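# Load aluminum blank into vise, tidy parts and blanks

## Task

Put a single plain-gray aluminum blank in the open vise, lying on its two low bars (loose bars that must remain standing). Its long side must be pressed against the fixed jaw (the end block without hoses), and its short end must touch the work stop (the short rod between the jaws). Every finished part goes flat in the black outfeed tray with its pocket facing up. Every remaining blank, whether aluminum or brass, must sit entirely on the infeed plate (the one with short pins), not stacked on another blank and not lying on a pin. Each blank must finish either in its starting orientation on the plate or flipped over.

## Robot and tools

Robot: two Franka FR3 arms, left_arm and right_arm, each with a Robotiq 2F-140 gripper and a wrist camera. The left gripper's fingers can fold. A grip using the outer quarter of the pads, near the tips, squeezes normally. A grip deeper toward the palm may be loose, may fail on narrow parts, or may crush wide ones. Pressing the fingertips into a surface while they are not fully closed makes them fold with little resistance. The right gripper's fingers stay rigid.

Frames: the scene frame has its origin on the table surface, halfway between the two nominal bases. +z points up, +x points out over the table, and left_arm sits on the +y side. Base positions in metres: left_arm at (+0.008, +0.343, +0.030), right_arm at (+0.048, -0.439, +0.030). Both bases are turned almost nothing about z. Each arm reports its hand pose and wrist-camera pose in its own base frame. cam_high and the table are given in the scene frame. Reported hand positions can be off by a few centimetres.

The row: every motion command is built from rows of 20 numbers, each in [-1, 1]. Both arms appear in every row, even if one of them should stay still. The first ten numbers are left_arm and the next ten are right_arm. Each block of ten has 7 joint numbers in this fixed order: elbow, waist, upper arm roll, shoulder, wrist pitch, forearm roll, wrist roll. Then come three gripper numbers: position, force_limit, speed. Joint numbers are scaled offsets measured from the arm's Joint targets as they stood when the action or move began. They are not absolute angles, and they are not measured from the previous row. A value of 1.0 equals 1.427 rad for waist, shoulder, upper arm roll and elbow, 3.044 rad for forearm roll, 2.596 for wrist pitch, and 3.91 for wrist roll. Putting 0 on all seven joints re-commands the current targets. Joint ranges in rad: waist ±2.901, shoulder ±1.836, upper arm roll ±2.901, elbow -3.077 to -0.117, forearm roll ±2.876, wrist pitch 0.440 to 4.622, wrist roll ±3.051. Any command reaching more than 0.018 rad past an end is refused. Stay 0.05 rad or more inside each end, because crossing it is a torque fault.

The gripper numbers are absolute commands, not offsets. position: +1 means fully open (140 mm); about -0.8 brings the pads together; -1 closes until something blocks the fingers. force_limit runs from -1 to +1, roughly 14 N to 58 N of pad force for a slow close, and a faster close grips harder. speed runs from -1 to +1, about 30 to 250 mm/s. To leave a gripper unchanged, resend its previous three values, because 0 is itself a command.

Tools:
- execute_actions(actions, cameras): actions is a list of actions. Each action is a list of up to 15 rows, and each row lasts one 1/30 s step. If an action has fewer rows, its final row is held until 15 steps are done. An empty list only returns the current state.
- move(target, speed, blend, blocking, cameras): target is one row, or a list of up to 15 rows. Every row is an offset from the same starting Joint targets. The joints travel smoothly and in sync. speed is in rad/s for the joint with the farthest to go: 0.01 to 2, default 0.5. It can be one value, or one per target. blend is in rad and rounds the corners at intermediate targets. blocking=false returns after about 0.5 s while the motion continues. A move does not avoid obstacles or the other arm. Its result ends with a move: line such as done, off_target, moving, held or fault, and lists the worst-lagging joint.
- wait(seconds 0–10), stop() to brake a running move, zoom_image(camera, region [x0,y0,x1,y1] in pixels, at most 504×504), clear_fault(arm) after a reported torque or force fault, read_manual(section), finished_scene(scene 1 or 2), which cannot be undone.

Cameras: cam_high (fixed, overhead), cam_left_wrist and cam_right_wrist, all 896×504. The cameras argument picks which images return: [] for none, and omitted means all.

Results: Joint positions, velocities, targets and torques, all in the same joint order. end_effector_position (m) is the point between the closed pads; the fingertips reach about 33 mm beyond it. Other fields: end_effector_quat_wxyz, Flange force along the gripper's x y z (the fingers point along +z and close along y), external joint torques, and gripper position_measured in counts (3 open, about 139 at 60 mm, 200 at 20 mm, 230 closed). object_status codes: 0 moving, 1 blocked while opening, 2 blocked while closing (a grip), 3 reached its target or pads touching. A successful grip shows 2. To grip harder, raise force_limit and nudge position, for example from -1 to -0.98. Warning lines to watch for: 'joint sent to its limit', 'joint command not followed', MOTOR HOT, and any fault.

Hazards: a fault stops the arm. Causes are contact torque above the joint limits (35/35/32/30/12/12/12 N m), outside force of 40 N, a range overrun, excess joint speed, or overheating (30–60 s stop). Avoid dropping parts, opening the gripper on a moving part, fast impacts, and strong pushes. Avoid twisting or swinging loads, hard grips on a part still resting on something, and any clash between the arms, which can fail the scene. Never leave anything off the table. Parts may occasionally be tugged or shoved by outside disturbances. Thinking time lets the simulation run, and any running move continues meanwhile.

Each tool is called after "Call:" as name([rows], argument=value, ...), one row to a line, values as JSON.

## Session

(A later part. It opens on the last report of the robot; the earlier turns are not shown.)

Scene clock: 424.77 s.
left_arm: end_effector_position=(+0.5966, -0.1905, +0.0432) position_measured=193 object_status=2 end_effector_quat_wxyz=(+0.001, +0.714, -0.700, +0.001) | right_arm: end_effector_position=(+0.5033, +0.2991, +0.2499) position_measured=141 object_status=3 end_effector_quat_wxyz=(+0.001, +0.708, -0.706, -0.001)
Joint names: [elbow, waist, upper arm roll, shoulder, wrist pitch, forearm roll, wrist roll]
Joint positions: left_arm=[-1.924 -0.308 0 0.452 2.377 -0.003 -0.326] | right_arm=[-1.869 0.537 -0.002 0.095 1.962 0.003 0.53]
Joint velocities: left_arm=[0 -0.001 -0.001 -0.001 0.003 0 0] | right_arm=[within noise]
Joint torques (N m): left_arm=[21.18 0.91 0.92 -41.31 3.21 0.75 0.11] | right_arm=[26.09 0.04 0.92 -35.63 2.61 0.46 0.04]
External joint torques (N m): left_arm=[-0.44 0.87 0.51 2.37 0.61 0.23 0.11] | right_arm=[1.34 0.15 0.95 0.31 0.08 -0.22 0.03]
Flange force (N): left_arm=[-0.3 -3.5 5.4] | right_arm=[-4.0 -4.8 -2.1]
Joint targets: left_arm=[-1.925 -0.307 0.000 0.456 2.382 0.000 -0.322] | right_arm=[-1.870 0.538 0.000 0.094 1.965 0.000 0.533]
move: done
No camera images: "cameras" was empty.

Call:
move([
  [0.000196, 0, 0, -0.001184, -0.000758, 0, 0, -1, -0.05, -1, 0, 0, 0, 0, 0, 0, 0, -0.1, -0.05, -0.5],
  [0.000196, 0, 0, -0.001184, -0.000758, 0, 0, -0.3, -0.05, -1, 0, 0, 0, 0, 0, 0, 0, -0.1, -0.05, -0.5],
], speed=0.02, cameras=["cam_left_wrist"])

Scene clock: 448.63 s.
left_arm: end_effector_position=(+0.5964, -0.1904, +0.0425) position_measured=167 object_status=0 end_effector_quat_wxyz=(+0.001, +0.714, -0.700, +0.001) | right_arm: end_effector_position=(+0.5033, +0.2991, +0.2499) position_measured=141 object_status=3 end_effector_quat_wxyz=(+0.001, +0.708, -0.706, -0.001)
Joint names: [elbow, waist, upper arm roll, shoulder, wrist pitch, forearm roll, wrist roll]
Joint positions: left_arm=[-1.924 -0.308 0 0.453 2.378 -0.003 -0.326] | right_arm=[-1.869 0.537 -0.002 0.095 1.962 0.003 0.53]
Joint velocities: within noise
Joint torques (N m): left_arm=[21.59 0.91 1.06 -43.2 2.91 0.76 0.1] | right_arm=[26.11 0.07 1 -35.56 2.63 0.46 0.15]
External joint torques (N m): left_arm=[-0.04 1.06 0.81 0.52 0.32 0.24 0.1] | right_arm=[1.52 0.05 0.91 0.11 0.12 -0.23 0.15]
Flange force (N): left_arm=[-1.5 -1.1 1.5] | right_arm=[-4.1 -4.8 -2.5]
Joint targets: left_arm=[-1.925 -0.307 0.000 0.455 2.380 0.000 -0.322] | right_arm=[-1.870 0.538 0.000 0.094 1.965 0.000 0.533]
move: done
camera_calibration:
cam_left_wrist: T_world_to_cam=[[-0.999817, -0.0191126, 0.00116315, 0.599616], [-0.0176081, 0.941583, 0.336319, 0.18355], [-0.00752314, 0.336237, -0.941747, 0.251398], [0, 0, 0, 1]] pos_world=[0.604629, -0.245897, 0.174324]
Images, in order (width x height): cam_left_wrist 896x504.

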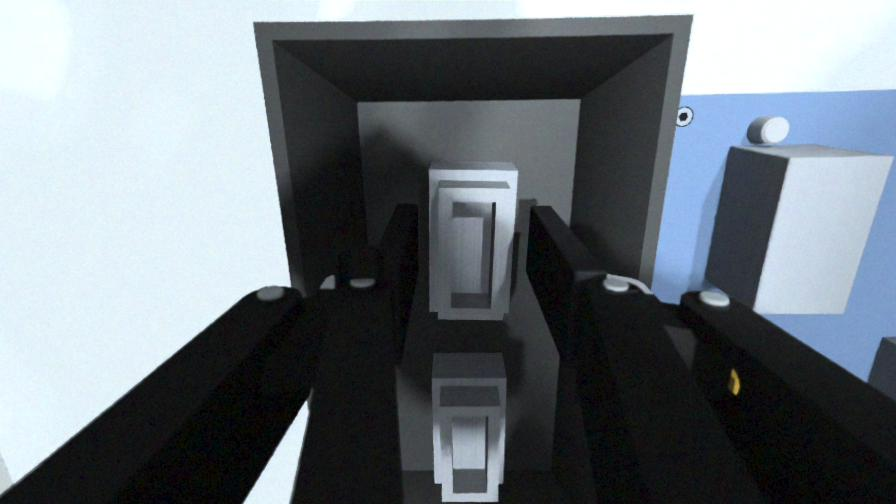

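Call:
move([
  [0.01113, 0, 0, -0.04379, -0.030189, 0, 0, -0.3, -0.05, -1, 0, 0, 0, 0, 0, 0, 0, -0.1, -0.05, -0.5],
  [0.050055, 0, 0, -0.109225, -0.087555, 0, 0, -0.3, -0.05, -1, 0, 0, 0, 0, 0, 0, 0, -0.1, -0.05, -0.5],
  [-0.211925, 0.530484, 0, -0.559663, -0.191149, 0, 0, -0.3, -0.05, -1, 0, 0, 0, 0, 0, 0, 0, -0.1, -0.05, -0.5],
], speed=[0.08, 0.4, 0.9], blend=[0.005, 0.03, 0], cameras=["cam_left_wrist"], blocking=false)

Scene clock: 470.17 s.
left_arm: end_effector_position=(+0.5977, -0.1908, +0.0559) position_measured=167 object_status=3 end_effector_quat_wxyz=(+0.000, +0.714, -0.700, +0.003) | right_arm: end_effector_position=(+0.5033, +0.2991, +0.2499) position_measured=141 object_status=3 end_effector_quat_wxyz=(+0.001, +0.708, -0.706, -0.001)
Joint names: [elbow, waist, upper arm roll, shoulder, wrist pitch, forearm roll, wrist roll]
Joint positions: left_arm=[-1.92 -0.308 0 0.431 2.356 -0.003 -0.326] | right_arm=[-1.869 0.537 -0.002 0.095 1.962 0.003 0.53]
Joint velocities: left_arm=[0.016 -0.001 0.001 -0.066 -0.071 -0.002 0.001] | right_arm=[within noise]
Joint torques (N m): left_arm=[22.82 0.89 1.03 -43.72 2.52 0.76 0.09] | right_arm=[26.07 0.03 0.99 -35.5 2.6 0.46 0.06]
External joint torques (N m): left_arm=[0.92 0.84 0.62 -0.26 -0.07 0.22 0.09] | right_arm=[1.42 0.09 0.97 0.28 0.09 -0.23 0.06]
Flange force (N): left_arm=[-0.2 -3.6 -0.9] | right_arm=[-4.1 -5.0 -2.3]
Joint targets: left_arm=[-1.917 -0.307 0.000 0.423 2.341 0.000 -0.322] | right_arm=[-1.870 0.538 0.000 0.094 1.965 0.000 0.533]
Tool commands: left_gripper/position=-0.3 left_gripper/force_limit=-0.05 left_gripper/speed=-1.0 right_gripper/position=-0.1 right_gripper/force_limit=-0.05 right_gripper/speed=-0.5
move: running; path passed 0 of 3 targets; left_arm: the shoulder is farthest, 0.775 rad from its target
camera_calibration:
cam_left_wrist: T_world_to_cam=[[-0.999816, -0.0190348, -0.00255183, 0.601113], [-0.0187893, 0.942, 0.335087, 0.180332], [-0.00397449, 0.335073, -0.942184, 0.261838], [0, 0, 0, 1]] pos_world=[0.605431, -0.246165, 0.187807]
Images, in order (width x height): cam_left_wrist 896x504.

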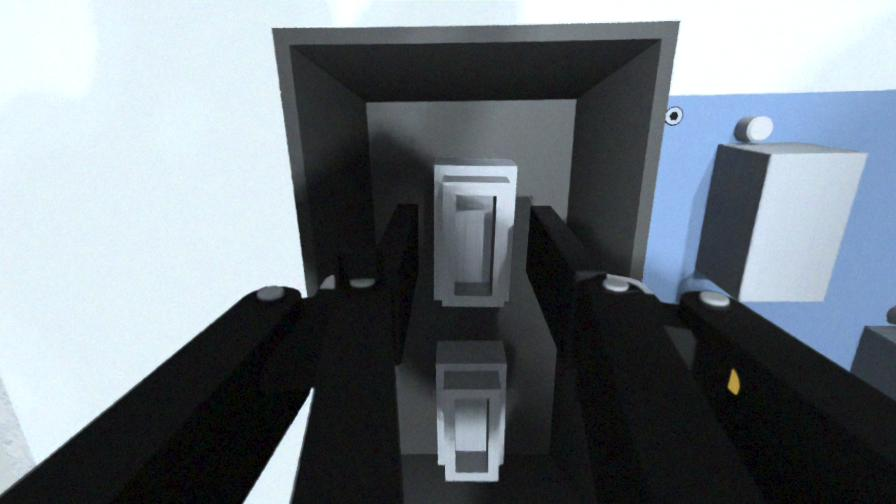

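Call:
wait(seconds=3.5, cameras=["cam_high"])

Scene clock: 473.30 s.
left_arm: end_effector_position=(+0.4068, +0.1955, +0.3004) position_measured=167 object_status=3 end_effector_quat_wxyz=(+0.000, +0.922, -0.387, +0.002) | right_arm: end_effector_position=(+0.5033, +0.2991, +0.2499) position_measured=141 object_status=3 end_effector_quat_wxyz=(+0.001, +0.708, -0.706, -0.001)
Joint names: [elbow, waist, upper arm roll, shoulder, wrist pitch, forearm roll, wrist roll]
Joint positions: left_arm=[-2.226 0.449 0.001 -0.342 1.887 -0.003 -0.326] | right_arm=[-1.869 0.537 -0.002 0.095 1.962 0.003 0.53]
Joint velocities: left_arm=[0.001 0 0 0 -0.004 0 0] | right_arm=[within noise]
Joint torques (N m): left_arm=[24.48 0.95 0.21 -20.72 2.4 0.84 0.07] | right_arm=[26.11 0.03 0.9 -35.54 2.61 0.43 0.1]
External joint torques (N m): left_arm=[-0.18 0.9 0.45 -0.35 -0.19 0.12 0.07] | right_arm=[1.37 -0.07 0.73 0.37 0.08 -0.27 0.1]
Flange force (N): left_arm=[-1.9 1.1 -0.2] | right_arm=[-3.9 -5.2 -2.2]
Joint targets: left_arm=[-2.227 0.450 0.000 -0.344 1.884 0.000 -0.322] | right_arm=[-1.870 0.538 0.000 0.094 1.965 0.000 0.533]
Tool commands: left_gripper/position=-0.3 left_gripper/force_limit=-0.05 left_gripper/speed=-1.0 right_gripper/position=-0.1 right_gripper/force_limit=-0.05 right_gripper/speed=-0.5
earlier move: done; blend cut to 0 rad at target 1
wait: 2.27 of 3.5 s (the move ended)
Images, in order (width x height): cam_high 896x504.

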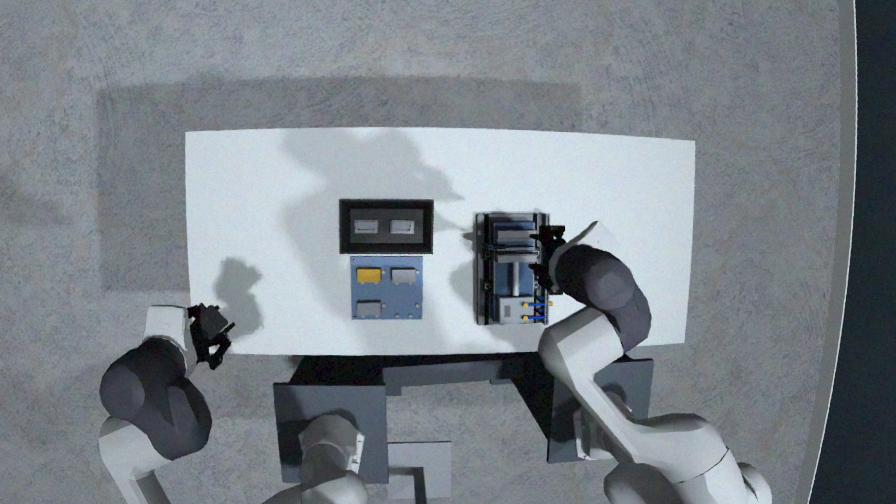

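Call:
zoom_image(camera="cam_high", region=[320, 180, 600, 340])

Scaled by 1.800 from the camera's 896x504 image, which has a finer 1280x720 frame.

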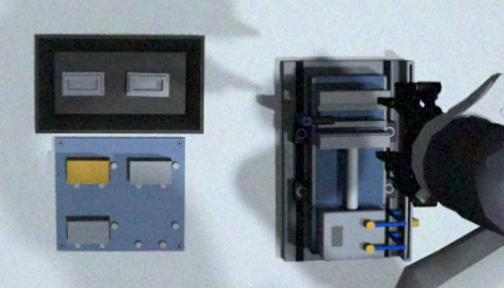

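Call:
move(target=[0, 0, 0, 0, 0, 0, 0, -0.3, -0.05, -1, 0.352610, 0.281009, 0, 0.305650, -0.025813, 0, 0.102558, -0.1, -0.05, -0.5], speed=0.6, cameras=["cam_right_wrist"])

Scene clock: 484.13 s.
left_arm: end_effector_position=(+0.4064, +0.1953, +0.3002) position_measured=167 object_status=3 end_effector_quat_wxyz=(+0.000, +0.922, -0.387, +0.002) | right_arm: end_effector_position=(+0.4174, +0.5745, +0.2000) position_measured=141 object_status=3 end_effector_quat_wxyz=(-0.001, +0.711, -0.703, -0.002)
Joint names: [elbow, waist, upper arm roll, shoulder, wrist pitch, forearm roll, wrist roll]
Joint positions: left_arm=[-2.226 0.449 0.001 -0.342 1.885 -0.003 -0.326] | right_arm=[-1.369 0.94 0.001 0.53 1.902 0.002 0.929]
Joint velocities: left_arm=[within noise] | right_arm=[0 0 0 0 -0.001 0 0.004]
Joint torques (N m): left_arm=[24.77 0.9 0.32 -20.68 2.57 0.83 0.07] | right_arm=[26.49 -0.52 1.03 -48.5 2.2 0.53 0.08]
External joint torques (N m): left_arm=[0.01 0.94 0.67 -0.15 -0.03 0.12 0.07] | right_arm=[1.7 -0.47 0.6 0.67 -0.3 -0.19 0.08]
Flange force (N): left_arm=[-1.8 -0.1 -0.1] | right_arm=[-10.9 -8.4 -3.5]
Joint targets: left_arm=[-2.227 0.450 0.000 -0.344 1.884 0.000 -0.322] | right_arm=[-1.367 0.939 0.000 0.530 1.898 0.000 0.934]
move: done
camera_calibration:
cam_right_wrist: T_world_to_cam=[[-0.999558, -0.0288449, -0.00721449, 0.444715], [-0.0295428, 0.936035, 0.350665, -0.591442], [-0.0033619, 0.350724, -0.936473, 0.122753], [0, 0, 0, 1]] pos_world=[0.427458, 0.523386, 0.325561]
Images, in order (width x height): cam_right_wrist 896x504.

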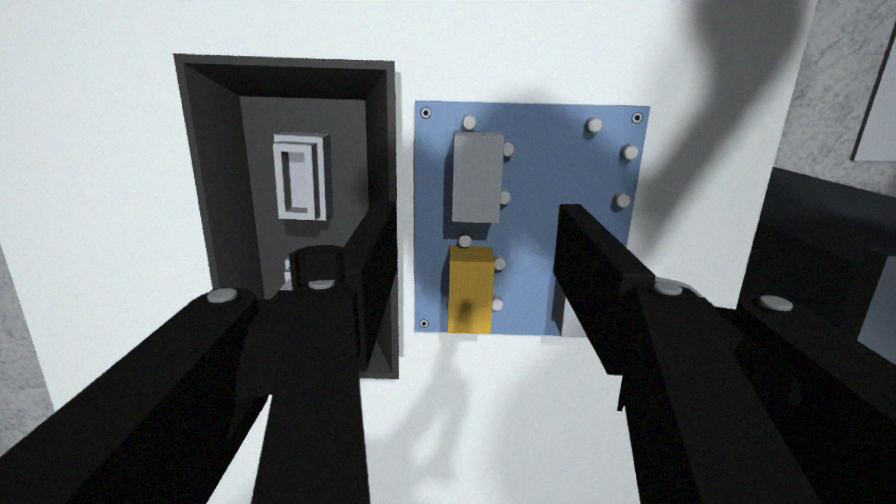

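Call:
move(target=[0, 0, 0, 0, 0, 0, 0, -0.3, -0.05, -1, -0.079990, 0.015060, 0, 0.080041, 0.087968, 0, 0.005496, -0.1, -0.05, -0.5], speed=0.35, cameras=["cam_right_wrist"])

Scene clock: 514.20 s.
left_arm: end_effector_position=(+0.4063, +0.1953, +0.3001) position_measured=167 object_status=3 end_effector_quat_wxyz=(+0.000, +0.922, -0.387, +0.002) | right_arm: end_effector_position=(+0.4078, +0.5836, +0.0843) position_measured=141 object_status=3 end_effector_quat_wxyz=(+0.003, +0.710, -0.705, -0.001)
Joint names: [elbow, waist, upper arm roll, shoulder, wrist pitch, forearm roll, wrist roll]
Joint positions: left_arm=[-2.226 0.449 0.001 -0.342 1.885 -0.003 -0.326] | right_arm=[-1.481 0.959 0.001 0.645 2.122 0.002 0.952]
Joint velocities: left_arm=[within noise] | right_arm=[-0.001 0 -0.001 0 0.003 0.001 0.002]
Joint torques (N m): left_arm=[24.8 0.88 0.35 -20.69 2.6 0.83 0.12] | right_arm=[25.34 0.02 1.36 -50.83 2.69 0.46 0.01]
External joint torques (N m): left_arm=[0.1 0.85 0.61 -0.27 0 0.11 0.12] | right_arm=[1.41 0 0.8 0.31 0.21 -0.2 0.01]
Flange force (N): left_arm=[-1.8 0.0 -0.3] | right_arm=[-7.2 -4.8 -0.2]
Joint targets: left_arm=[-2.227 0.450 0.000 -0.344 1.884 0.000 -0.322] | right_arm=[-1.481 0.961 0.000 0.644 2.126 0.000 0.955]
move: done
camera_calibration:
cam_right_wrist: T_world_to_cam=[[-0.999699, -0.0244301, -0.00225261, 0.431592], [-0.0237136, 0.938659, 0.34403, -0.563046], [-0.00629024, 0.34398, -0.938956, 0.0164556], [0, 0, 0, 1]] pos_world=[0.418214, 0.533391, 0.210128]
Images, in order (width x height): cam_right_wrist 896x504.

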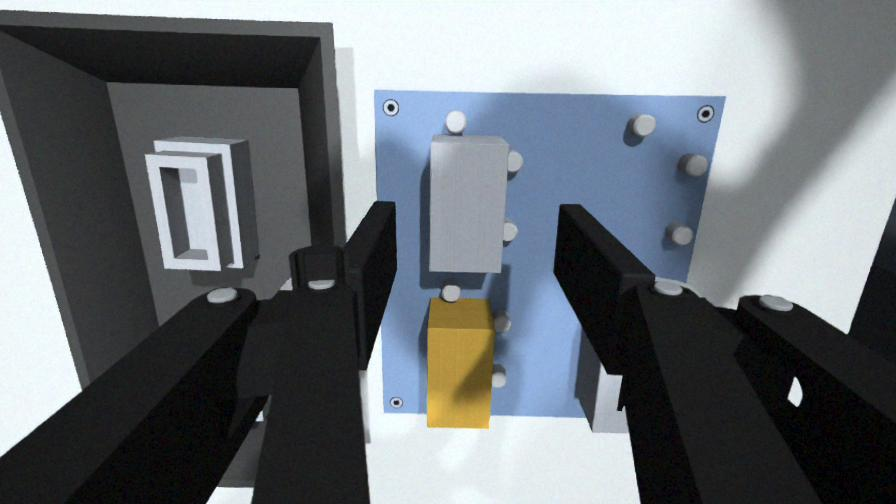

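Call:
zoom_image(camera="cam_right_wrist", region=[370, 110, 590, 290])

Scaled by 2.291 from the camera's 896x504 image, which has a finer 1280x720 frame.

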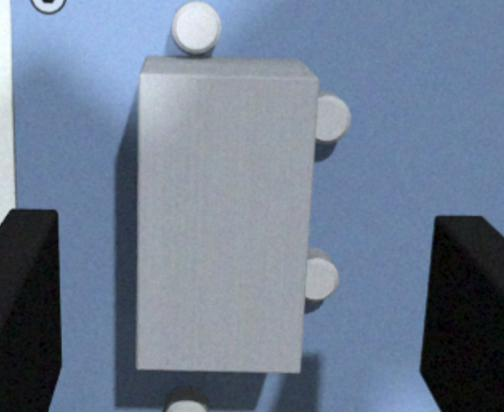

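Call:
move(target=[0, 0, 0, 0, 0, 0, 0, -0.3, -0.05, -1, 0.000714, -0.000973, 0, 0.032823, 0.017650, 0, -0.000355, -1, -0.05, -0.5], speed=0.06, cameras=["cam_right_wrist"])

Call:
move(target=[0, 0, 0, 0, 0, 0, 0, -0.3, -0.05, -1, -0.00047, 0, 0, 0.00196, 0.001335, 0, 0, -1, -0.05, -0.5], speed=0.02, cameras=[])

Scene clock: 536.83 s.
left_arm: end_effector_position=(+0.4063, +0.1952, +0.3001) position_measured=167 object_status=3 end_effector_quat_wxyz=(+0.001, +0.922, -0.387, +0.002) | right_arm: end_effector_position=(+0.4094, +0.5859, +0.0562) position_measured=232 object_status=3 end_effector_quat_wxyz=(+0.002, +0.709, -0.705, -0.001)
Joint names: [elbow, waist, upper arm roll, shoulder, wrist pitch, forearm roll, wrist roll]
Joint positions: left_arm=[-2.226 0.449 0.001 -0.342 1.885 -0.003 -0.326] | right_arm=[-1.481 0.959 0.001 0.69 2.167 0.002 0.952]
Joint velocities: left_arm=[within noise] | right_arm=[-0.001 0 0 0 0.004 0.001 -0.002]
Joint torques (N m): left_arm=[24.88 0.94 0.34 -20.68 2.6 0.85 0.1] | right_arm=[25.04 -0.35 1.33 -51.02 2.7 0.46 0.05]
External joint torques (N m): left_arm=[0.13 0.96 0.66 -0.13 0.01 0.14 0.1] | right_arm=[1.39 -0.38 0.72 0.9 0.22 -0.18 0.05]
Flange force (N): left_arm=[-1.7 -0.6 -0.3] | right_arm=[-8.5 -6.2 1.0]
Joint targets: left_arm=[-2.227 0.450 0.000 -0.344 1.884 0.000 -0.322] | right_arm=[-1.480 0.959 0.000 0.691 2.172 0.000 0.954]
move: done
camera_calibration:
cam_right_wrist: T_world_to_cam=[[-0.999722, -0.0234294, -0.0027897, 0.432661], [-0.0229551, 0.938445, 0.344666, -0.555705], [-0.00545735, 0.344634, -0.938721, -0.0114386], [0, 0, 0, 1]] pos_world=[0.419722, 0.535577, 0.182002]
Images, in order (width x height): cam_right_wrist 896x504.

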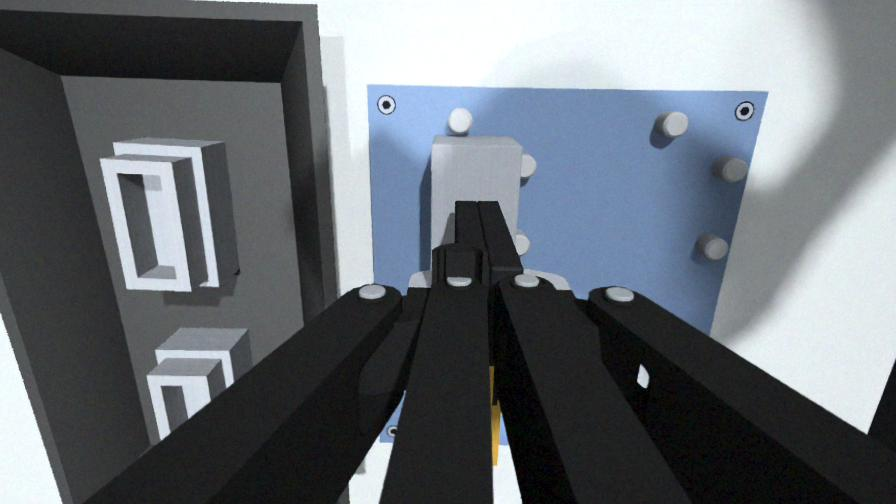

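Scene clock: 537.53 s.
left_arm: end_effector_position=(+0.4063, +0.1952, +0.3001) position_measured=167 object_status=3 end_effector_quat_wxyz=(+0.001, +0.922, -0.387, +0.002) | right_arm: end_effector_position=(+0.4098, +0.5864, +0.0551) position_measured=232 object_status=3 end_effector_quat_wxyz=(+0.002, +0.709, -0.705, -0.001)
Joint names: [elbow, waist, upper arm roll, shoulder, wrist pitch, forearm roll, wrist roll]
Joint positions: left_arm=[-2.226 0.449 0.001 -0.342 1.885 -0.003 -0.326] | right_arm=[-1.481 0.959 0.001 0.692 2.171 0.002 0.952]
Joint velocities: within noise
Joint torques (N m): left_arm=[24.89 0.92 0.37 -20.72 2.59 0.85 0.14] | right_arm=[25.05 -0.35 1.44 -50.61 2.73 0.44 -0.01]
External joint torques (N m): left_arm=[0.11 0.96 0.71 -0.09 -0.01 0.14 0.14] | right_arm=[1.42 -0.2 0.96 1.34 0.24 -0.19 -0.01]
Flange force (N): left_arm=[-1.9 -0.6 -0.3] | right_arm=[-9.8 -7.0 1.7]
Joint targets: left_arm=[-2.227 0.450 0.000 -0.344 1.884 0.000 -0.322] | right_arm=[-1.481 0.959 0.000 0.694 2.176 0.000 0.954]
move: done
No camera images: "cameras" was empty.

Call:
move(target=[0, 0, 0, 0, 0, 0, 0, -0.3, -0.05, -1, -0.00047, 0, 0, 0.00196, 0.001335, 0, 0, -1, -0.05, -0.5], speed=0.02, cameras=[])

Scene clock: 542.17 s.
left_arm: end_effector_position=(+0.4062, +0.1952, +0.3001) position_measured=167 object_status=3 end_effector_quat_wxyz=(+0.001, +0.922, -0.387, +0.001) | right_arm: end_effector_position=(+0.4100, +0.5867, +0.0534) position_measured=232 object_status=3 end_effector_quat_wxyz=(+0.001, +0.709, -0.705, -0.001)
Joint names: [elbow, waist, upper arm roll, shoulder, wrist pitch, forearm roll, wrist roll]
Joint positions: left_arm=[-2.226 0.449 0.001 -0.342 1.885 -0.003 -0.325] | right_arm=[-1.481 0.959 0.001 0.695 2.175 0.002 0.952]
Joint velocities: within noise
Joint torques (N m): left_arm=[24.88 0.91 0.35 -20.73 2.61 0.84 0.09] | right_arm=[24.91 -0.26 1.34 -50.6 2.68 0.46 0.04]
External joint torques (N m): left_arm=[0.19 0.85 0.58 -0.29 0.02 0.12 0.09] | right_arm=[1.41 -0.23 0.78 1.18 0.2 -0.17 0.04]
Flange force (N): left_arm=[-1.6 -0.2 -0.5] | right_arm=[-9.4 -6.7 1.5]
Joint targets: left_arm=[-2.227 0.450 0.000 -0.344 1.884 0.000 -0.322] | right_arm=[-1.482 0.959 0.000 0.697 2.179 0.000 0.954]
move: done
No camera images: "cameras" was empty.

Call:
move(target=[0, 0, 0, 0, 0, 0, 0, -0.3, -0.05, -1, -0.00047, 0, 0, 0.00196, 0.001335, 0, 0, -1, -0.05, -0.5], speed=0.02, cameras=[])

Scene clock: 544.07 s.
left_arm: end_effector_position=(+0.4062, +0.1952, +0.3001) position_measured=167 object_status=3 end_effector_quat_wxyz=(+0.001, +0.922, -0.387, +0.001) | right_arm: end_effector_position=(+0.4102, +0.5870, +0.0517) position_measured=232 object_status=3 end_effector_quat_wxyz=(+0.001, +0.709, -0.705, -0.001)
Joint names: [elbow, waist, upper arm roll, shoulder, wrist pitch, forearm roll, wrist roll]
Joint positions: left_arm=[-2.226 0.449 0.001 -0.342 1.885 -0.003 -0.325] | right_arm=[-1.481 0.959 0.001 0.698 2.178 0.002 0.952]
Joint velocities: within noise
Joint torques (N m): left_arm=[24.89 0.91 0.41 -20.74 2.61 0.83 0.12] | right_arm=[24.99 -0.34 1.4 -50.72 2.72 0.43 -0.05]
External joint torques (N m): left_arm=[0.24 0.87 0.66 -0.4 0.02 0.11 0.12] | right_arm=[1.38 -0.48 0.71 1.33 0.22 -0.21 -0.05]
Flange force (N): left_arm=[-1.9 -0.1 -0.6] | right_arm=[-9.4 -7.3 1.8]
Joint targets: left_arm=[-2.227 0.450 0.000 -0.344 1.884 0.000 -0.322] | right_arm=[-1.482 0.959 0.000 0.699 2.183 0.000 0.954]
move: done
No camera images: "cameras" was empty.

Call:
move(target=[0, 0, 0, 0, 0, 0, 0, -0.3, -0.05, -1, -0.00047, 0, 0, 0.00196, 0.001335, 0, 0, -1, -0.05, -0.5], speed=0.02, cameras=[])

Scene clock: 545.87 s.
left_arm: end_effector_position=(+0.4062, +0.1952, +0.3000) position_measured=167 object_status=3 end_effector_quat_wxyz=(+0.001, +0.922, -0.387, +0.001) | right_arm: end_effector_position=(+0.4103, +0.5872, +0.0499) position_measured=232 object_status=3 end_effector_quat_wxyz=(+0.001, +0.709, -0.705, -0.001)
Joint names: [elbow, waist, upper arm roll, shoulder, wrist pitch, forearm roll, wrist roll]
Joint positions: left_arm=[-2.226 0.449 0.001 -0.342 1.885 -0.003 -0.325] | right_arm=[-1.482 0.959 0.001 0.701 2.181 0.002 0.952]
Joint velocities: left_arm=[within noise] | right_arm=[0 0.001 0.001 0 0.003 0 0]
Joint torques (N m): left_arm=[24.93 0.91 0.38 -20.68 2.61 0.85 0.07] | right_arm=[24.53 -0.35 1.34 -50.58 2.68 0.44 0.05]
External joint torques (N m): left_arm=[0.15 0.89 0.65 -0.16 0 0.13 0.07] | right_arm=[0.93 -0.29 0.78 1.5 0.18 -0.19 0.05]
Flange force (N): left_arm=[-1.6 -0.5 -0.4] | right_arm=[-8.0 -5.8 2.1]
Joint targets: left_arm=[-2.227 0.450 0.000 -0.344 1.884 0.000 -0.322] | right_arm=[-1.483 0.959 0.000 0.702 2.186 0.000 0.954]
move: done
No camera images: "cameras" was empty.

Call:
move(target=[0, 0, 0, 0, 0, 0, 0, -0.3, -0.05, -1, -0.00035, 0, 0, 0.00147, 0.001, 0, 0, -1, -0.05, -0.5], speed=0.02, cameras=[])

Scene clock: 548.03 s.
left_arm: end_effector_position=(+0.4062, +0.1952, +0.3000) position_measured=167 object_status=3 end_effector_quat_wxyz=(+0.001, +0.922, -0.387, +0.001) | right_arm: end_effector_position=(+0.4104, +0.5873, +0.0485) position_measured=232 object_status=3 end_effector_quat_wxyz=(+0.000, +0.709, -0.705, -0.001)
Joint names: [elbow, waist, upper arm roll, shoulder, wrist pitch, forearm roll, wrist roll]
Joint positions: left_arm=[-2.227 0.449 0.001 -0.342 1.885 -0.003 -0.325] | right_arm=[-1.482 0.959 0.001 0.703 2.184 0.002 0.952]
Joint velocities: within noise
Joint torques (N m): left_arm=[24.92 0.87 0.37 -20.7 2.62 0.84 0.13] | right_arm=[24.69 -0.27 1.38 -50.66 2.73 0.46 0.04]
External joint torques (N m): left_arm=[0.3 0.93 0.74 -0.4 0.03 0.14 0.13] | right_arm=[1.38 -0.29 0.78 0.97 0.27 -0.17 0.04]
Flange force (N): left_arm=[-2.0 -0.3 -0.7] | right_arm=[-8.5 -6.2 1.4]
Joint targets: left_arm=[-2.227 0.450 0.000 -0.344 1.884 0.000 -0.322] | right_arm=[-1.484 0.959 0.000 0.704 2.189 0.000 0.954]
move: done
No camera images: "cameras" was empty.

Call:
move(target=[0, 0, 0, 0, 0, 0, 0, -0.3, -0.05, -1, -0.00035, 0, 0, 0.00147, 0.001, 0, 0, -1, -0.05, -0.5], speed=0.02, cameras=[])

Scene clock: 550.20 s.
left_arm: end_effector_position=(+0.4062, +0.1952, +0.3000) position_measured=167 object_status=3 end_effector_quat_wxyz=(+0.001, +0.922, -0.387, +0.001) | right_arm: end_effector_position=(+0.4104, +0.5872, +0.0470) position_measured=232 object_status=3 end_effector_quat_wxyz=(+0.000, +0.709, -0.705, -0.001)
Joint names: [elbow, waist, upper arm roll, shoulder, wrist pitch, forearm roll, wrist roll]
Joint positions: left_arm=[-2.227 0.449 0.001 -0.342 1.885 -0.003 -0.325] | right_arm=[-1.482 0.959 0.001 0.705 2.187 0.002 0.952]
Joint velocities: within noise
Joint torques (N m): left_arm=[24.9 0.89 0.37 -20.73 2.63 0.84 0.1] | right_arm=[24.52 -0.37 1.34 -50.73 2.71 0.44 0.02]
External joint torques (N m): left_arm=[0.11 0.95 0.74 -0.17 0.03 0.13 0.09] | right_arm=[1.02 -0.48 0.67 1.29 0.23 -0.19 0.02]
Flange force (N): left_arm=[-1.9 -0.4 -0.2] | right_arm=[-7.6 -5.9 1.9]
Joint targets: left_arm=[-2.227 0.450 0.000 -0.344 1.884 0.000 -0.322] | right_arm=[-1.484 0.959 0.000 0.706 2.191 0.000 0.954]
move: done
No camera images: "cameras" was empty.

Call:
move(target=[0, 0, 0, 0, 0, 0, 0, -0.3, -0.05, -1, -0.00035, 0, 0, 0.00147, 0.001, 0, 0, -1, -0.05, -0.5], speed=0.02, cameras=[])

Scene clock: 554.10 s.
left_arm: end_effector_position=(+0.4062, +0.1952, +0.3000) position_measured=167 object_status=3 end_effector_quat_wxyz=(+0.001, +0.922, -0.387, +0.001) | right_arm: end_effector_position=(+0.4104, +0.5872, +0.0458) position_measured=232 object_status=3 end_effector_quat_wxyz=(+0.000, +0.709, -0.705, -0.001)
Joint names: [elbow, waist, upper arm roll, shoulder, wrist pitch, forearm roll, wrist roll]
Joint positions: left_arm=[-2.227 0.449 0.001 -0.342 1.885 -0.003 -0.325] | right_arm=[-1.483 0.959 0.001 0.707 2.189 0.002 0.952]
Joint velocities: within noise
Joint torques (N m): left_arm=[24.9 0.91 0.38 -20.71 2.6 0.84 0.07] | right_arm=[24.44 -0.33 1.38 -50.34 2.78 0.45 0.04]
External joint torques (N m): left_arm=[0.1 0.91 0.68 -0.12 0 0.13 0.07] | right_arm=[1.05 -0.33 0.79 1.54 0.31 -0.18 0.04]
Flange force (N): left_arm=[-1.7 -0.5 -0.3] | right_arm=[-8.4 -6.1 2.4]
Joint targets: left_arm=[-2.227 0.450 0.000 -0.344 1.884 0.000 -0.322] | right_arm=[-1.485 0.959 0.000 0.708 2.194 0.000 0.954]
move: done
No camera images: "cameras" was empty.

Call:
move(target=[0, 0, 0, 0, 0, 0, 0, -0.3, -0.05, -1, -0.00028, 0, 0, 0.00118, 0.0008, 0, 0, -1, -0.05, -0.5], speed=0.02, cameras=[])

Scene clock: 556.93 s.
left_arm: end_effector_position=(+0.4062, +0.1952, +0.3000) position_measured=167 object_status=3 end_effector_quat_wxyz=(+0.001, +0.922, -0.387, +0.001) | right_arm: end_effector_position=(+0.4106, +0.5875, +0.0457) position_measured=232 object_status=3 end_effector_quat_wxyz=(+0.000, +0.709, -0.705, -0.001)
Joint names: [elbow, waist, upper arm roll, shoulder, wrist pitch, forearm roll, wrist roll]
Joint positions: left_arm=[-2.227 0.449 0.001 -0.342 1.885 -0.003 -0.325] | right_arm=[-1.483 0.959 0.001 0.707 2.19 0.002 0.952]
Joint velocities: within noise
Joint torques (N m): left_arm=[24.86 0.89 0.4 -20.71 2.63 0.85 0.11] | right_arm=[24.28 -0.23 1.34 -49.66 2.91 0.44 0.01]
External joint torques (N m): left_arm=[0.08 0.95 0.76 -0.16 0.02 0.13 0.11] | right_arm=[0.85 -0.06 0.87 2.25 0.43 -0.18 0.01]
Flange force (N): left_arm=[-1.9 -0.4 -0.2] | right_arm=[-9.3 -6.4 3.7]
Joint targets: left_arm=[-2.227 0.450 0.000 -0.344 1.884 0.000 -0.322] | right_arm=[-1.485 0.959 0.000 0.710 2.196 0.000 0.954]
move: done
No camera images: "cameras" was empty.

Call:
move([
  [0, 0, 0, 0, 0, 0, 0, -0.3, -0.05, -1, 0.008075, -0.000641, 0, -0.021757, -0.016392, 0, -0.000234, -1, -0.05, -0.5],
  [0, 0, 0, 0, 0, 0, 0, -0.3, -0.05, -1, 0.008075, -0.000641, 0, -0.021757, -0.016392, 0, -0.000234, -0.1, -0.05, -0.5],
], speed=0.08, cameras=["cam_right_wrist"])

Call:
zoom_image(camera="cam_right_wrist", region=[370, 110, 590, 290])

Scene clock: 578.20 s.
left_arm: end_effector_position=(+0.4062, +0.1952, +0.3000) position_measured=167 object_status=3 end_effector_quat_wxyz=(+0.001, +0.922, -0.387, +0.001) | right_arm: end_effector_position=(+0.4112, +0.5884, +0.0663) position_measured=141 object_status=0 end_effector_quat_wxyz=(-0.002, +0.709, -0.705, -0.002)
Joint names: [elbow, waist, upper arm roll, shoulder, wrist pitch, forearm roll, wrist roll]
Joint positions: left_arm=[-2.227 0.449 0.001 -0.342 1.885 -0.003 -0.325] | right_arm=[-1.474 0.959 0.001 0.679 2.157 0.002 0.952]
Joint velocities: within noise
Joint torques (N m): left_arm=[24.89 0.87 0.41 -20.67 2.64 0.83 0.09] | right_arm=[25.28 -0.32 1.42 -51.03 2.23 0.45 -0.03]
External joint torques (N m): left_arm=[0.23 0.92 0.76 -0.26 0.06 0.11 0.09] | right_arm=[1.52 -0.24 0.9 0.72 -0.27 -0.19 -0.03]
Flange force (N): left_arm=[-1.8 -0.5 -0.5] | right_arm=[-9.6 -7.0 -0.2]
Joint targets: left_arm=[-2.227 0.450 0.000 -0.344 1.884 0.000 -0.322] | right_arm=[-1.473 0.958 0.000 0.679 2.153 0.000 0.953]
move: done
camera_calibration:
cam_right_wrist: T_world_to_cam=[[-0.999697, -0.0234107, -0.00759776, 0.434827], [-0.0245881, 0.936134, 0.350783, -0.559917], [-0.00109954, 0.350864, -0.936426, -0.00838427], [0, 0, 0, 1]] pos_world=[0.420919, 0.537279, 0.191862]
Images, in order (width x height): cam_right_wrist 896x504.

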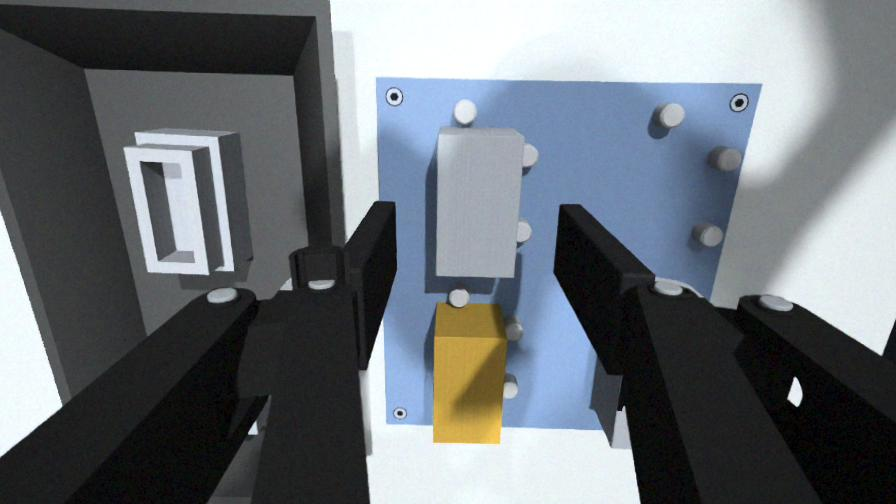

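Scaled by 2.291 from the camera's 896x504 image, which has a finer 1280x720 frame.

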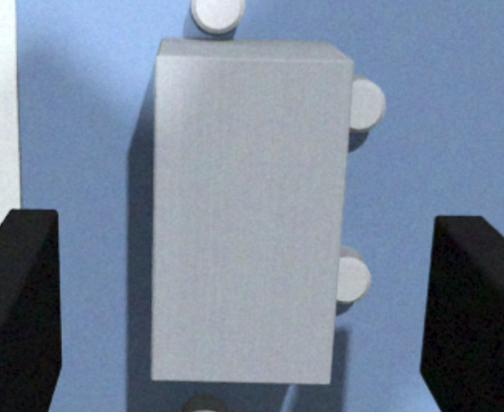

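Call:
move(target=[0, 0, 0, 0, 0, 0, 0, -0.3, -0.05, -1, -0.019213, -0.000615, 0, 0.024113, 0.023816, 0, -0.000225, -0.1, -0.05, -0.5], speed=0.06, cameras=["cam_right_wrist"])

Call:
zoom_image(camera="cam_right_wrist", region=[370, 110, 590, 290])

Scene clock: 603.57 s.
left_arm: end_effector_position=(+0.4062, +0.1952, +0.3000) position_measured=167 object_status=3 end_effector_quat_wxyz=(+0.001, +0.922, -0.387, +0.001) | right_arm: end_effector_position=(+0.4088, +0.5848, +0.0358) position_measured=141 object_status=3 end_effector_quat_wxyz=(+0.001, +0.709, -0.705, -0.001)
Joint names: [elbow, waist, upper arm roll, shoulder, wrist pitch, forearm roll, wrist roll]
Joint positions: left_arm=[-2.227 0.449 0.001 -0.342 1.885 -0.003 -0.325] | right_arm=[-1.5 0.959 0.001 0.713 2.21 0.002 0.952]
Joint velocities: left_arm=[within noise] | right_arm=[0.001 0 0 0 0.003 0 0]
Joint torques (N m): left_arm=[24.89 0.9 0.43 -20.71 2.62 0.85 0.1] | right_arm=[24.47 -0.72 1.38 -51.23 2.74 0.45 -0.09]
External joint torques (N m): left_arm=[0.16 0.94 0.78 -0.21 0.03 0.14 0.1] | right_arm=[1.09 -0.98 0.59 0.92 0.25 -0.17 -0.09]
Flange force (N): left_arm=[-1.9 -0.4 -0.4] | right_arm=[-6.3 -6.0 1.6]
Joint targets: left_arm=[-2.227 0.450 0.000 -0.344 1.884 0.000 -0.322] | right_arm=[-1.501 0.957 0.000 0.713 2.215 0.000 0.952]
move: done
camera_calibration:
cam_right_wrist: T_world_to_cam=[[-0.999723, -0.0231391, -0.0043212, 0.43184], [-0.0232026, 0.937748, 0.34654, -0.547178], [-0.00396643, 0.346544, -0.938025, -0.0318954], [0, 0, 0, 1]] pos_world=[0.418898, 0.534161, 0.161566]
Images, in order (width x height): cam_right_wrist 896x504.

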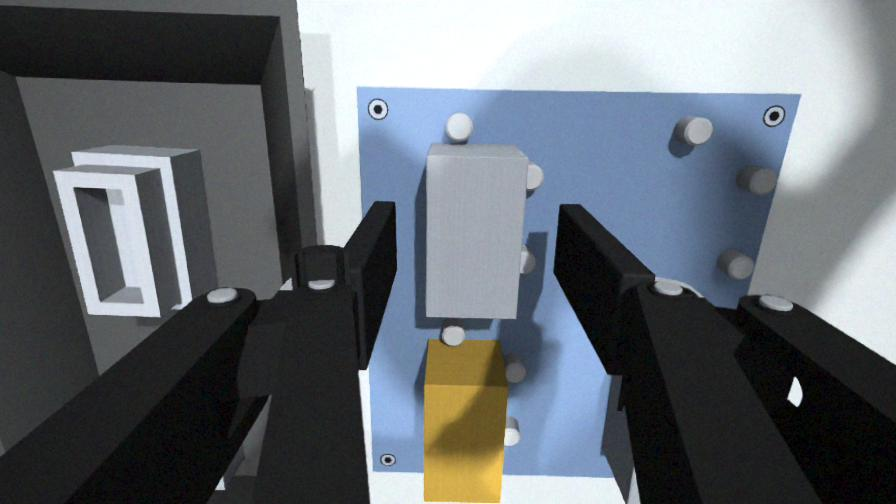

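Scaled by 2.291 from the camera's 896x504 image, which has a finer 1280x720 frame.

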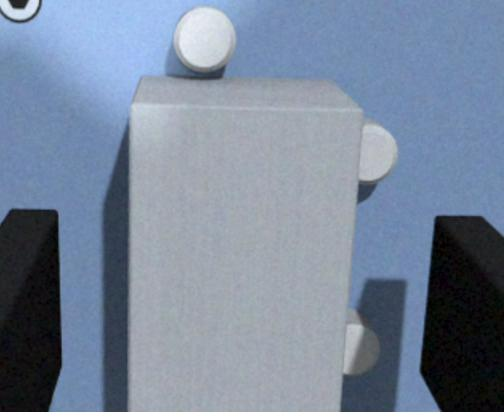

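Call:
move(target=[0, 0, 0, 0, 0, 0, 0, -0.3, -0.05, -1, 0.003896, -0.001402, 0, 0.003048, -0.000462, 0, -0.000512, -0.1, -0.05, -0.5], speed=0.02, cameras=["cam_right_wrist"])

Call:
zoom_image(camera="cam_right_wrist", region=[370, 110, 590, 290])

Scene clock: 620.23 s.
left_arm: end_effector_position=(+0.4062, +0.1952, +0.3000) position_measured=167 object_status=3 end_effector_quat_wxyz=(+0.001, +0.922, -0.387, +0.001) | right_arm: end_effector_position=(+0.4102, +0.5843, +0.0345) position_measured=141 object_status=3 end_effector_quat_wxyz=(+0.001, +0.708, -0.706, -0.001)
Joint names: [elbow, waist, upper arm roll, shoulder, wrist pitch, forearm roll, wrist roll]
Joint positions: left_arm=[-2.227 0.449 0.001 -0.342 1.885 -0.003 -0.325] | right_arm=[-1.497 0.957 0.001 0.716 2.211 0.002 0.952]
Joint velocities: within noise
Joint torques (N m): left_arm=[24.9 0.89 0.39 -20.71 2.64 0.85 0.11] | right_arm=[24.66 -0.73 1.39 -50.72 2.48 0.43 -0.12]
External joint torques (N m): left_arm=[0.1 1.02 0.83 -0.18 0.03 0.14 0.11] | right_arm=[1.38 -0.74 0.78 1.31 0 -0.19 -0.12]
Flange force (N): left_arm=[-2.1 -0.4 -0.2] | right_arm=[-9.4 -7.8 1.7]
Joint targets: left_arm=[-2.227 0.450 0.000 -0.344 1.884 0.000 -0.322] | right_arm=[-1.495 0.955 0.000 0.718 2.214 0.000 0.950]
move: done
camera_calibration:
cam_right_wrist: T_world_to_cam=[[-0.999768, -0.0211316, -0.00426341, 0.432089], [-0.0212997, 0.93782, 0.346467, -0.547059], [-0.00332308, 0.346477, -0.938052, -0.033226], [0, 0, 0, 1]] pos_world=[0.420226, 0.533686, 0.160212]
Images, in order (width x height): cam_right_wrist 896x504.

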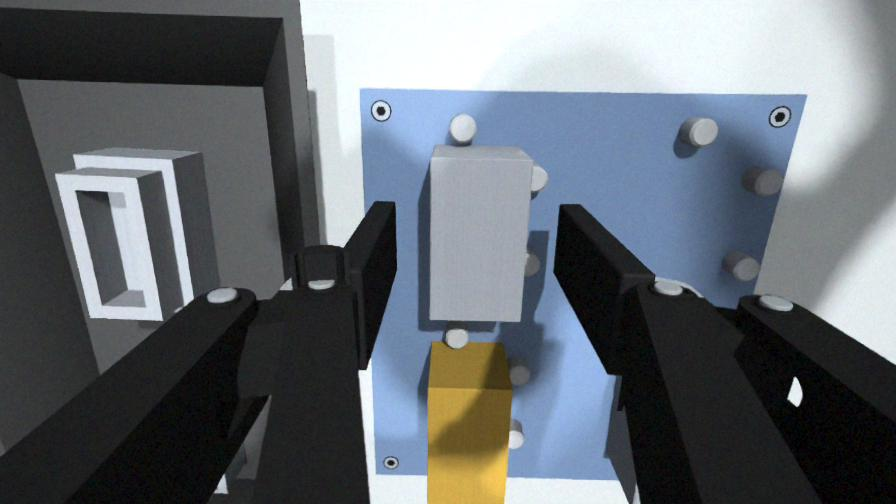

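Scaled by 2.291 from the camera's 896x504 image, which has a finer 1280x720 frame.

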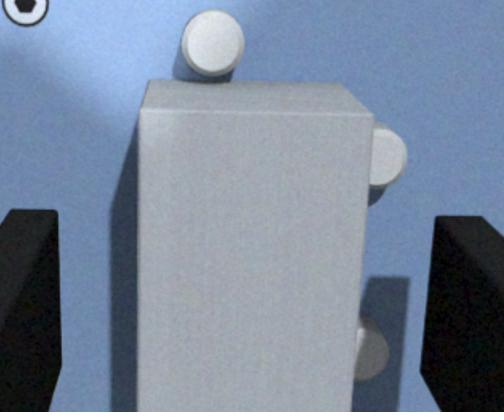

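Call:
move(target=[0, 0, 0, 0, 0, 0, 0, -0.3, -0.05, -1, 0, 0, 0, 0, 0, 0, 0, -1, -0.05, -1], speed=0.02, cameras=["cam_right_wrist"])

Scene clock: 623.83 s.
left_arm: end_effector_position=(+0.4061, +0.1952, +0.3000) position_measured=167 object_status=3 end_effector_quat_wxyz=(+0.001, +0.922, -0.387, +0.001) | right_arm: end_effector_position=(+0.4104, +0.5844, +0.0345) position_measured=180 object_status=0 end_effector_quat_wxyz=(+0.001, +0.708, -0.706, -0.001)
Joint names: [elbow, waist, upper arm roll, shoulder, wrist pitch, forearm roll, wrist roll]
Joint positions: left_arm=[-2.227 0.449 0.001 -0.342 1.885 -0.003 -0.325] | right_arm=[-1.496 0.957 0.001 0.716 2.211 0.002 0.952]
Joint velocities: within noise
Joint torques (N m): left_arm=[24.91 0.88 0.43 -20.7 2.64 0.85 0.1] | right_arm=[24.75 -0.65 1.35 -50.89 2.63 0.43 -0.17]
External joint torques (N m): left_arm=[0.28 0.83 0.68 -0.34 0.06 0.13 0.1] | right_arm=[1.45 -0.65 0.76 1.21 0.14 -0.18 -0.17]
Flange force (N): left_arm=[-1.7 -0.3 -0.6] | right_arm=[-9.2 -7.6 1.8]
Joint targets: left_arm=[-2.227 0.450 0.000 -0.344 1.884 0.000 -0.322] | right_arm=[-1.495 0.955 0.000 0.718 2.214 0.000 0.950]
move: done
camera_calibration:
cam_right_wrist: T_world_to_cam=[[-0.999769, -0.021037, -0.00448048, 0.432234], [-0.0212853, 0.937721, 0.346736, -0.547177], [-0.00309287, 0.346752, -0.937952, -0.0334654], [0, 0, 0, 1]] pos_world=[0.420384, 0.533796, 0.160274]
Images, in order (width x height): cam_right_wrist 896x504.

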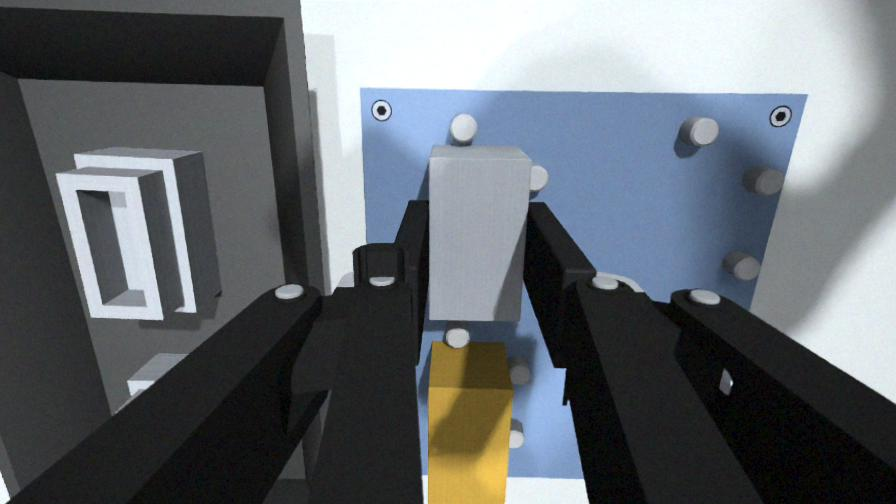

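Call:
wait(seconds=0.3, cameras=[])

Scene clock: 625.50 s.
left_arm: end_effector_position=(+0.4061, +0.1952, +0.3000) position_measured=167 object_status=3 end_effector_quat_wxyz=(+0.001, +0.922, -0.387, +0.001) | right_arm: end_effector_position=(+0.4104, +0.5844, +0.0345) position_measured=180 object_status=2 end_effector_quat_wxyz=(+0.001, +0.708, -0.706, -0.001)
Joint names: [elbow, waist, upper arm roll, shoulder, wrist pitch, forearm roll, wrist roll]
Joint positions: left_arm=[-2.227 0.449 0.001 -0.342 1.885 -0.003 -0.325] | right_arm=[-1.496 0.957 0.001 0.717 2.211 0.002 0.952]
Joint velocities: within noise
Joint torques (N m): left_arm=[24.89 0.88 0.42 -20.68 2.64 0.83 0.11] | right_arm=[24.83 -0.73 1.43 -50.92 2.62 0.43 -0.2]
External joint torques (N m): left_arm=[0.22 0.88 0.72 -0.29 0.05 0.11 0.11] | right_arm=[1.53 -1.08 0.58 1.18 0.13 -0.19 -0.2]
Flange force (N): left_arm=[-1.8 -0.4 -0.5] | right_arm=[-9.1 -8.3 1.7]
Joint targets: left_arm=[-2.227 0.450 0.000 -0.344 1.884 0.000 -0.322] | right_arm=[-1.495 0.955 0.000 0.718 2.214 0.000 0.950]
Tool commands: left_gripper/position=-0.3 left_gripper/force_limit=-0.05 left_gripper/speed=-1.0 right_gripper/position=-1.0 right_gripper/force_limit=-0.05 right_gripper/speed=-1.0
wait: 0.30 s; at rest from the start
No camera images: "cameras" was empty.

Call:
move([
  [0, 0, 0, 0, 0, 0, 0, -0.3, -0.05, -1, 0.005439, 0, 0, -0.026207, -0.017399, 0, 0, -1, -0.05, -1],
  [0, 0, 0, 0, 0, 0, 0, -0.3, -0.05, -1, 0.089916, 0, 0, -0.109142, -0.109424, 0, 0, -1, -0.05, -1],
  [0, 0, 0, 0, 0, 0, 0, -0.3, -0.05, -1, -0.336463, -0.294756, 0, -0.423225, -0.047696, 0, -0.107575, -1, -0.05, -1],
], speed=[0.06, 0.3, 0.45], blend=[0.01, 0.03, 0], cameras=["cam_right_wrist"])

Scene clock: 663.93 s.
left_arm: end_effector_position=(+0.4061, +0.1952, +0.3000) position_measured=167 object_status=3 end_effector_quat_wxyz=(+0.001, +0.922, -0.387, +0.001) | right_arm: end_effector_position=(+0.4978, +0.2946, +0.1981) position_measured=180 object_status=2 end_effector_quat_wxyz=(+0.004, +0.706, -0.708, -0.002)
Joint names: [elbow, waist, upper arm roll, shoulder, wrist pitch, forearm roll, wrist roll]
Joint positions: left_arm=[-2.227 0.449 0.001 -0.342 1.885 -0.003 -0.325] | right_arm=[-1.975 0.535 -0.002 0.117 2.085 0.002 0.535]
Joint velocities: left_arm=[within noise] | right_arm=[0.001 0 -0.001 0 0 0 -0.007]
Joint torques (N m): left_arm=[24.87 0.84 0.38 -20.69 2.65 0.85 0.11] | right_arm=[26.1 -0.33 1.24 -37.11 2.84 0.49 -0.29]
External joint torques (N m): left_arm=[0.24 0.8 0.63 -0.33 0.07 0.14 0.11] | right_arm=[1.98 -0.33 1.15 -1.1 0.33 -0.16 -0.3]
Flange force (N): left_arm=[-1.7 -0.2 -0.5] | right_arm=[-2.1 -3.5 -3.1]
Joint targets: left_arm=[-2.227 0.450 0.000 -0.344 1.884 0.000 -0.322] | right_arm=[-1.975 0.535 0.000 0.114 2.090 0.000 0.530]
move: done; blend cut to 0 rad at target 1
camera_calibration:
cam_right_wrist: T_world_to_cam=[[-0.999887, -0.0150195, 0.000204666, 0.511618], [-0.0140301, 0.938715, 0.344409, -0.333684], [-0.00536497, 0.344368, -0.93882, 0.222722], [0, 0, 0, 1]] pos_world=[0.508074, 0.24422, 0.323915]
Images, in order (width x height): cam_right_wrist 896x504.

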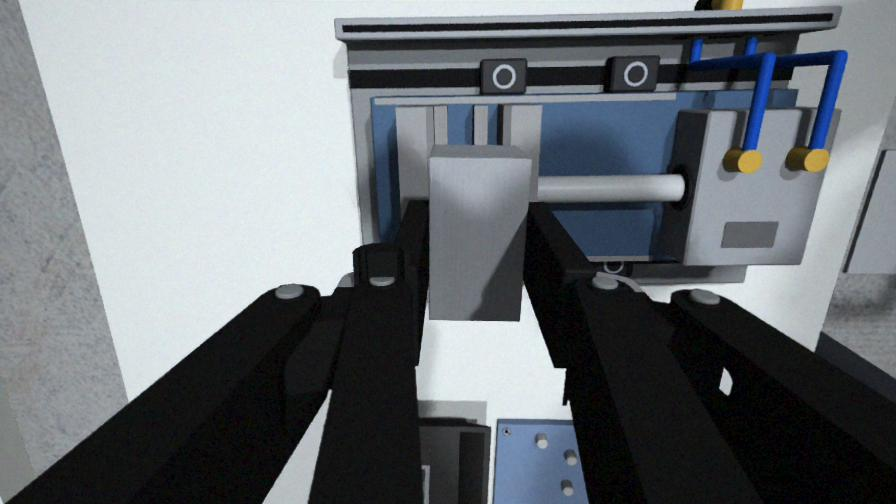

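Call:
zoom_image(camera="cam_right_wrist", region=[340, 80, 600, 290])

Scaled by 1.938 from the camera's 896x504 image, which has a finer 1280x720 frame.

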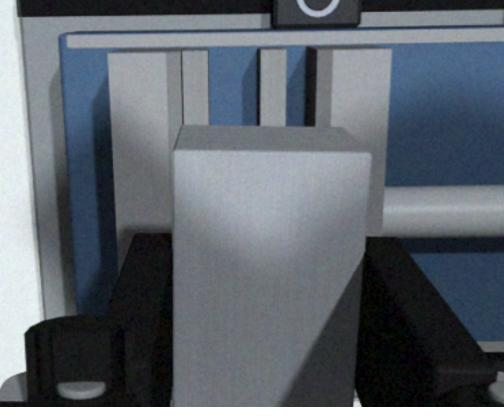

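Call:
move(target=[0, 0, 0, 0, 0, 0, 0, -0.3, -0.05, -1, -0.045959, 0.000555, 0, 0.036954, 0.045577, 0, 0.000203, -1, -0.05, -1], speed=0.12, cameras=["cam_right_wrist"])

Call:
zoom_image(camera="cam_right_wrist", region=[340, 40, 600, 220])

Scene clock: 704.77 s.
left_arm: end_effector_position=(+0.4061, +0.1952, +0.2999) position_measured=167 object_status=3 end_effector_quat_wxyz=(+0.001, +0.922, -0.387, +0.001) | right_arm: end_effector_position=(+0.4971, +0.2942, +0.1491) position_measured=180 object_status=2 end_effector_quat_wxyz=(+0.003, +0.707, -0.707, -0.002)
Joint names: [elbow, waist, upper arm roll, shoulder, wrist pitch, forearm roll, wrist roll]
Joint positions: left_arm=[-2.227 0.449 0.001 -0.342 1.885 -0.003 -0.325] | right_arm=[-2.041 0.535 -0.002 0.168 2.202 0.002 0.533]
Joint velocities: left_arm=[within noise] | right_arm=[0.001 -0.001 -0.002 -0.001 0.005 -0.001 0]
Joint torques (N m): left_arm=[24.9 0.9 0.4 -20.69 2.65 0.83 0.08] | right_arm=[25.4 -0.26 1.09 -37.4 2.91 0.41 -0.19]
External joint torques (N m): left_arm=[0.14 0.98 0.79 -0.09 0.06 0.12 0.08] | right_arm=[2.07 -0.19 1.01 -0.45 0.4 -0.19 -0.19]
Flange force (N): left_arm=[-1.8 -0.8 -0.2] | right_arm=[-3.4 -5.3 -1.9]
Joint targets: left_arm=[-2.227 0.450 0.000 -0.344 1.884 0.000 -0.322] | right_arm=[-2.041 0.536 0.000 0.167 2.209 0.000 0.530]
move: done
camera_calibration:
cam_right_wrist: T_world_to_cam=[[-0.999858, -0.016856, -0.000889278, 0.511601], [-0.0161292, 0.938553, 0.344757, -0.315381], [-0.0049766, 0.344722, -0.938692, 0.176566], [0, 0, 0, 1]] pos_world=[0.50732, 0.243759, 0.274926]
Images, in order (width x height): cam_right_wrist 896x504.

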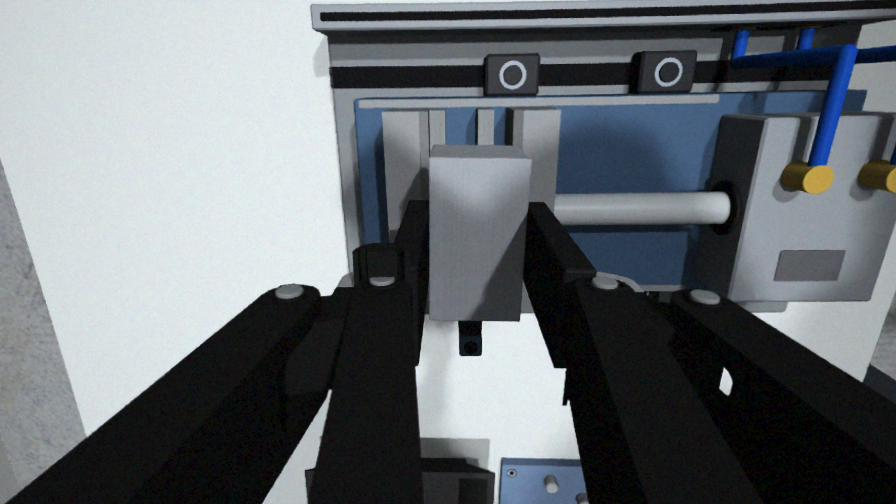

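Scaled by 1.938 from the camera's 896x504 image, which has a finer 1280x720 frame.

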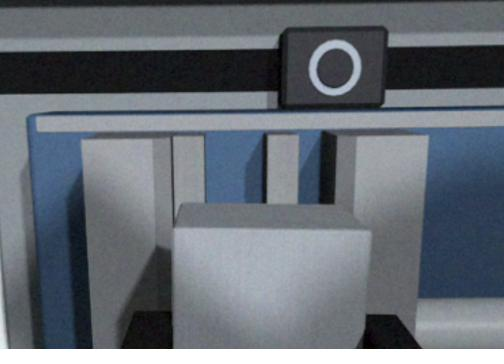

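Call:
zoom_image(camera="cam_right_wrist", region=[370, 95, 570, 215])

Scaled by 2.520 from the camera's 896x504 image, which has a finer 1280x720 frame.

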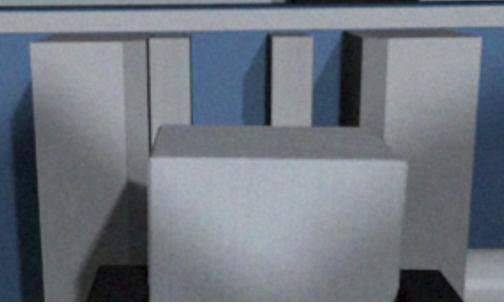

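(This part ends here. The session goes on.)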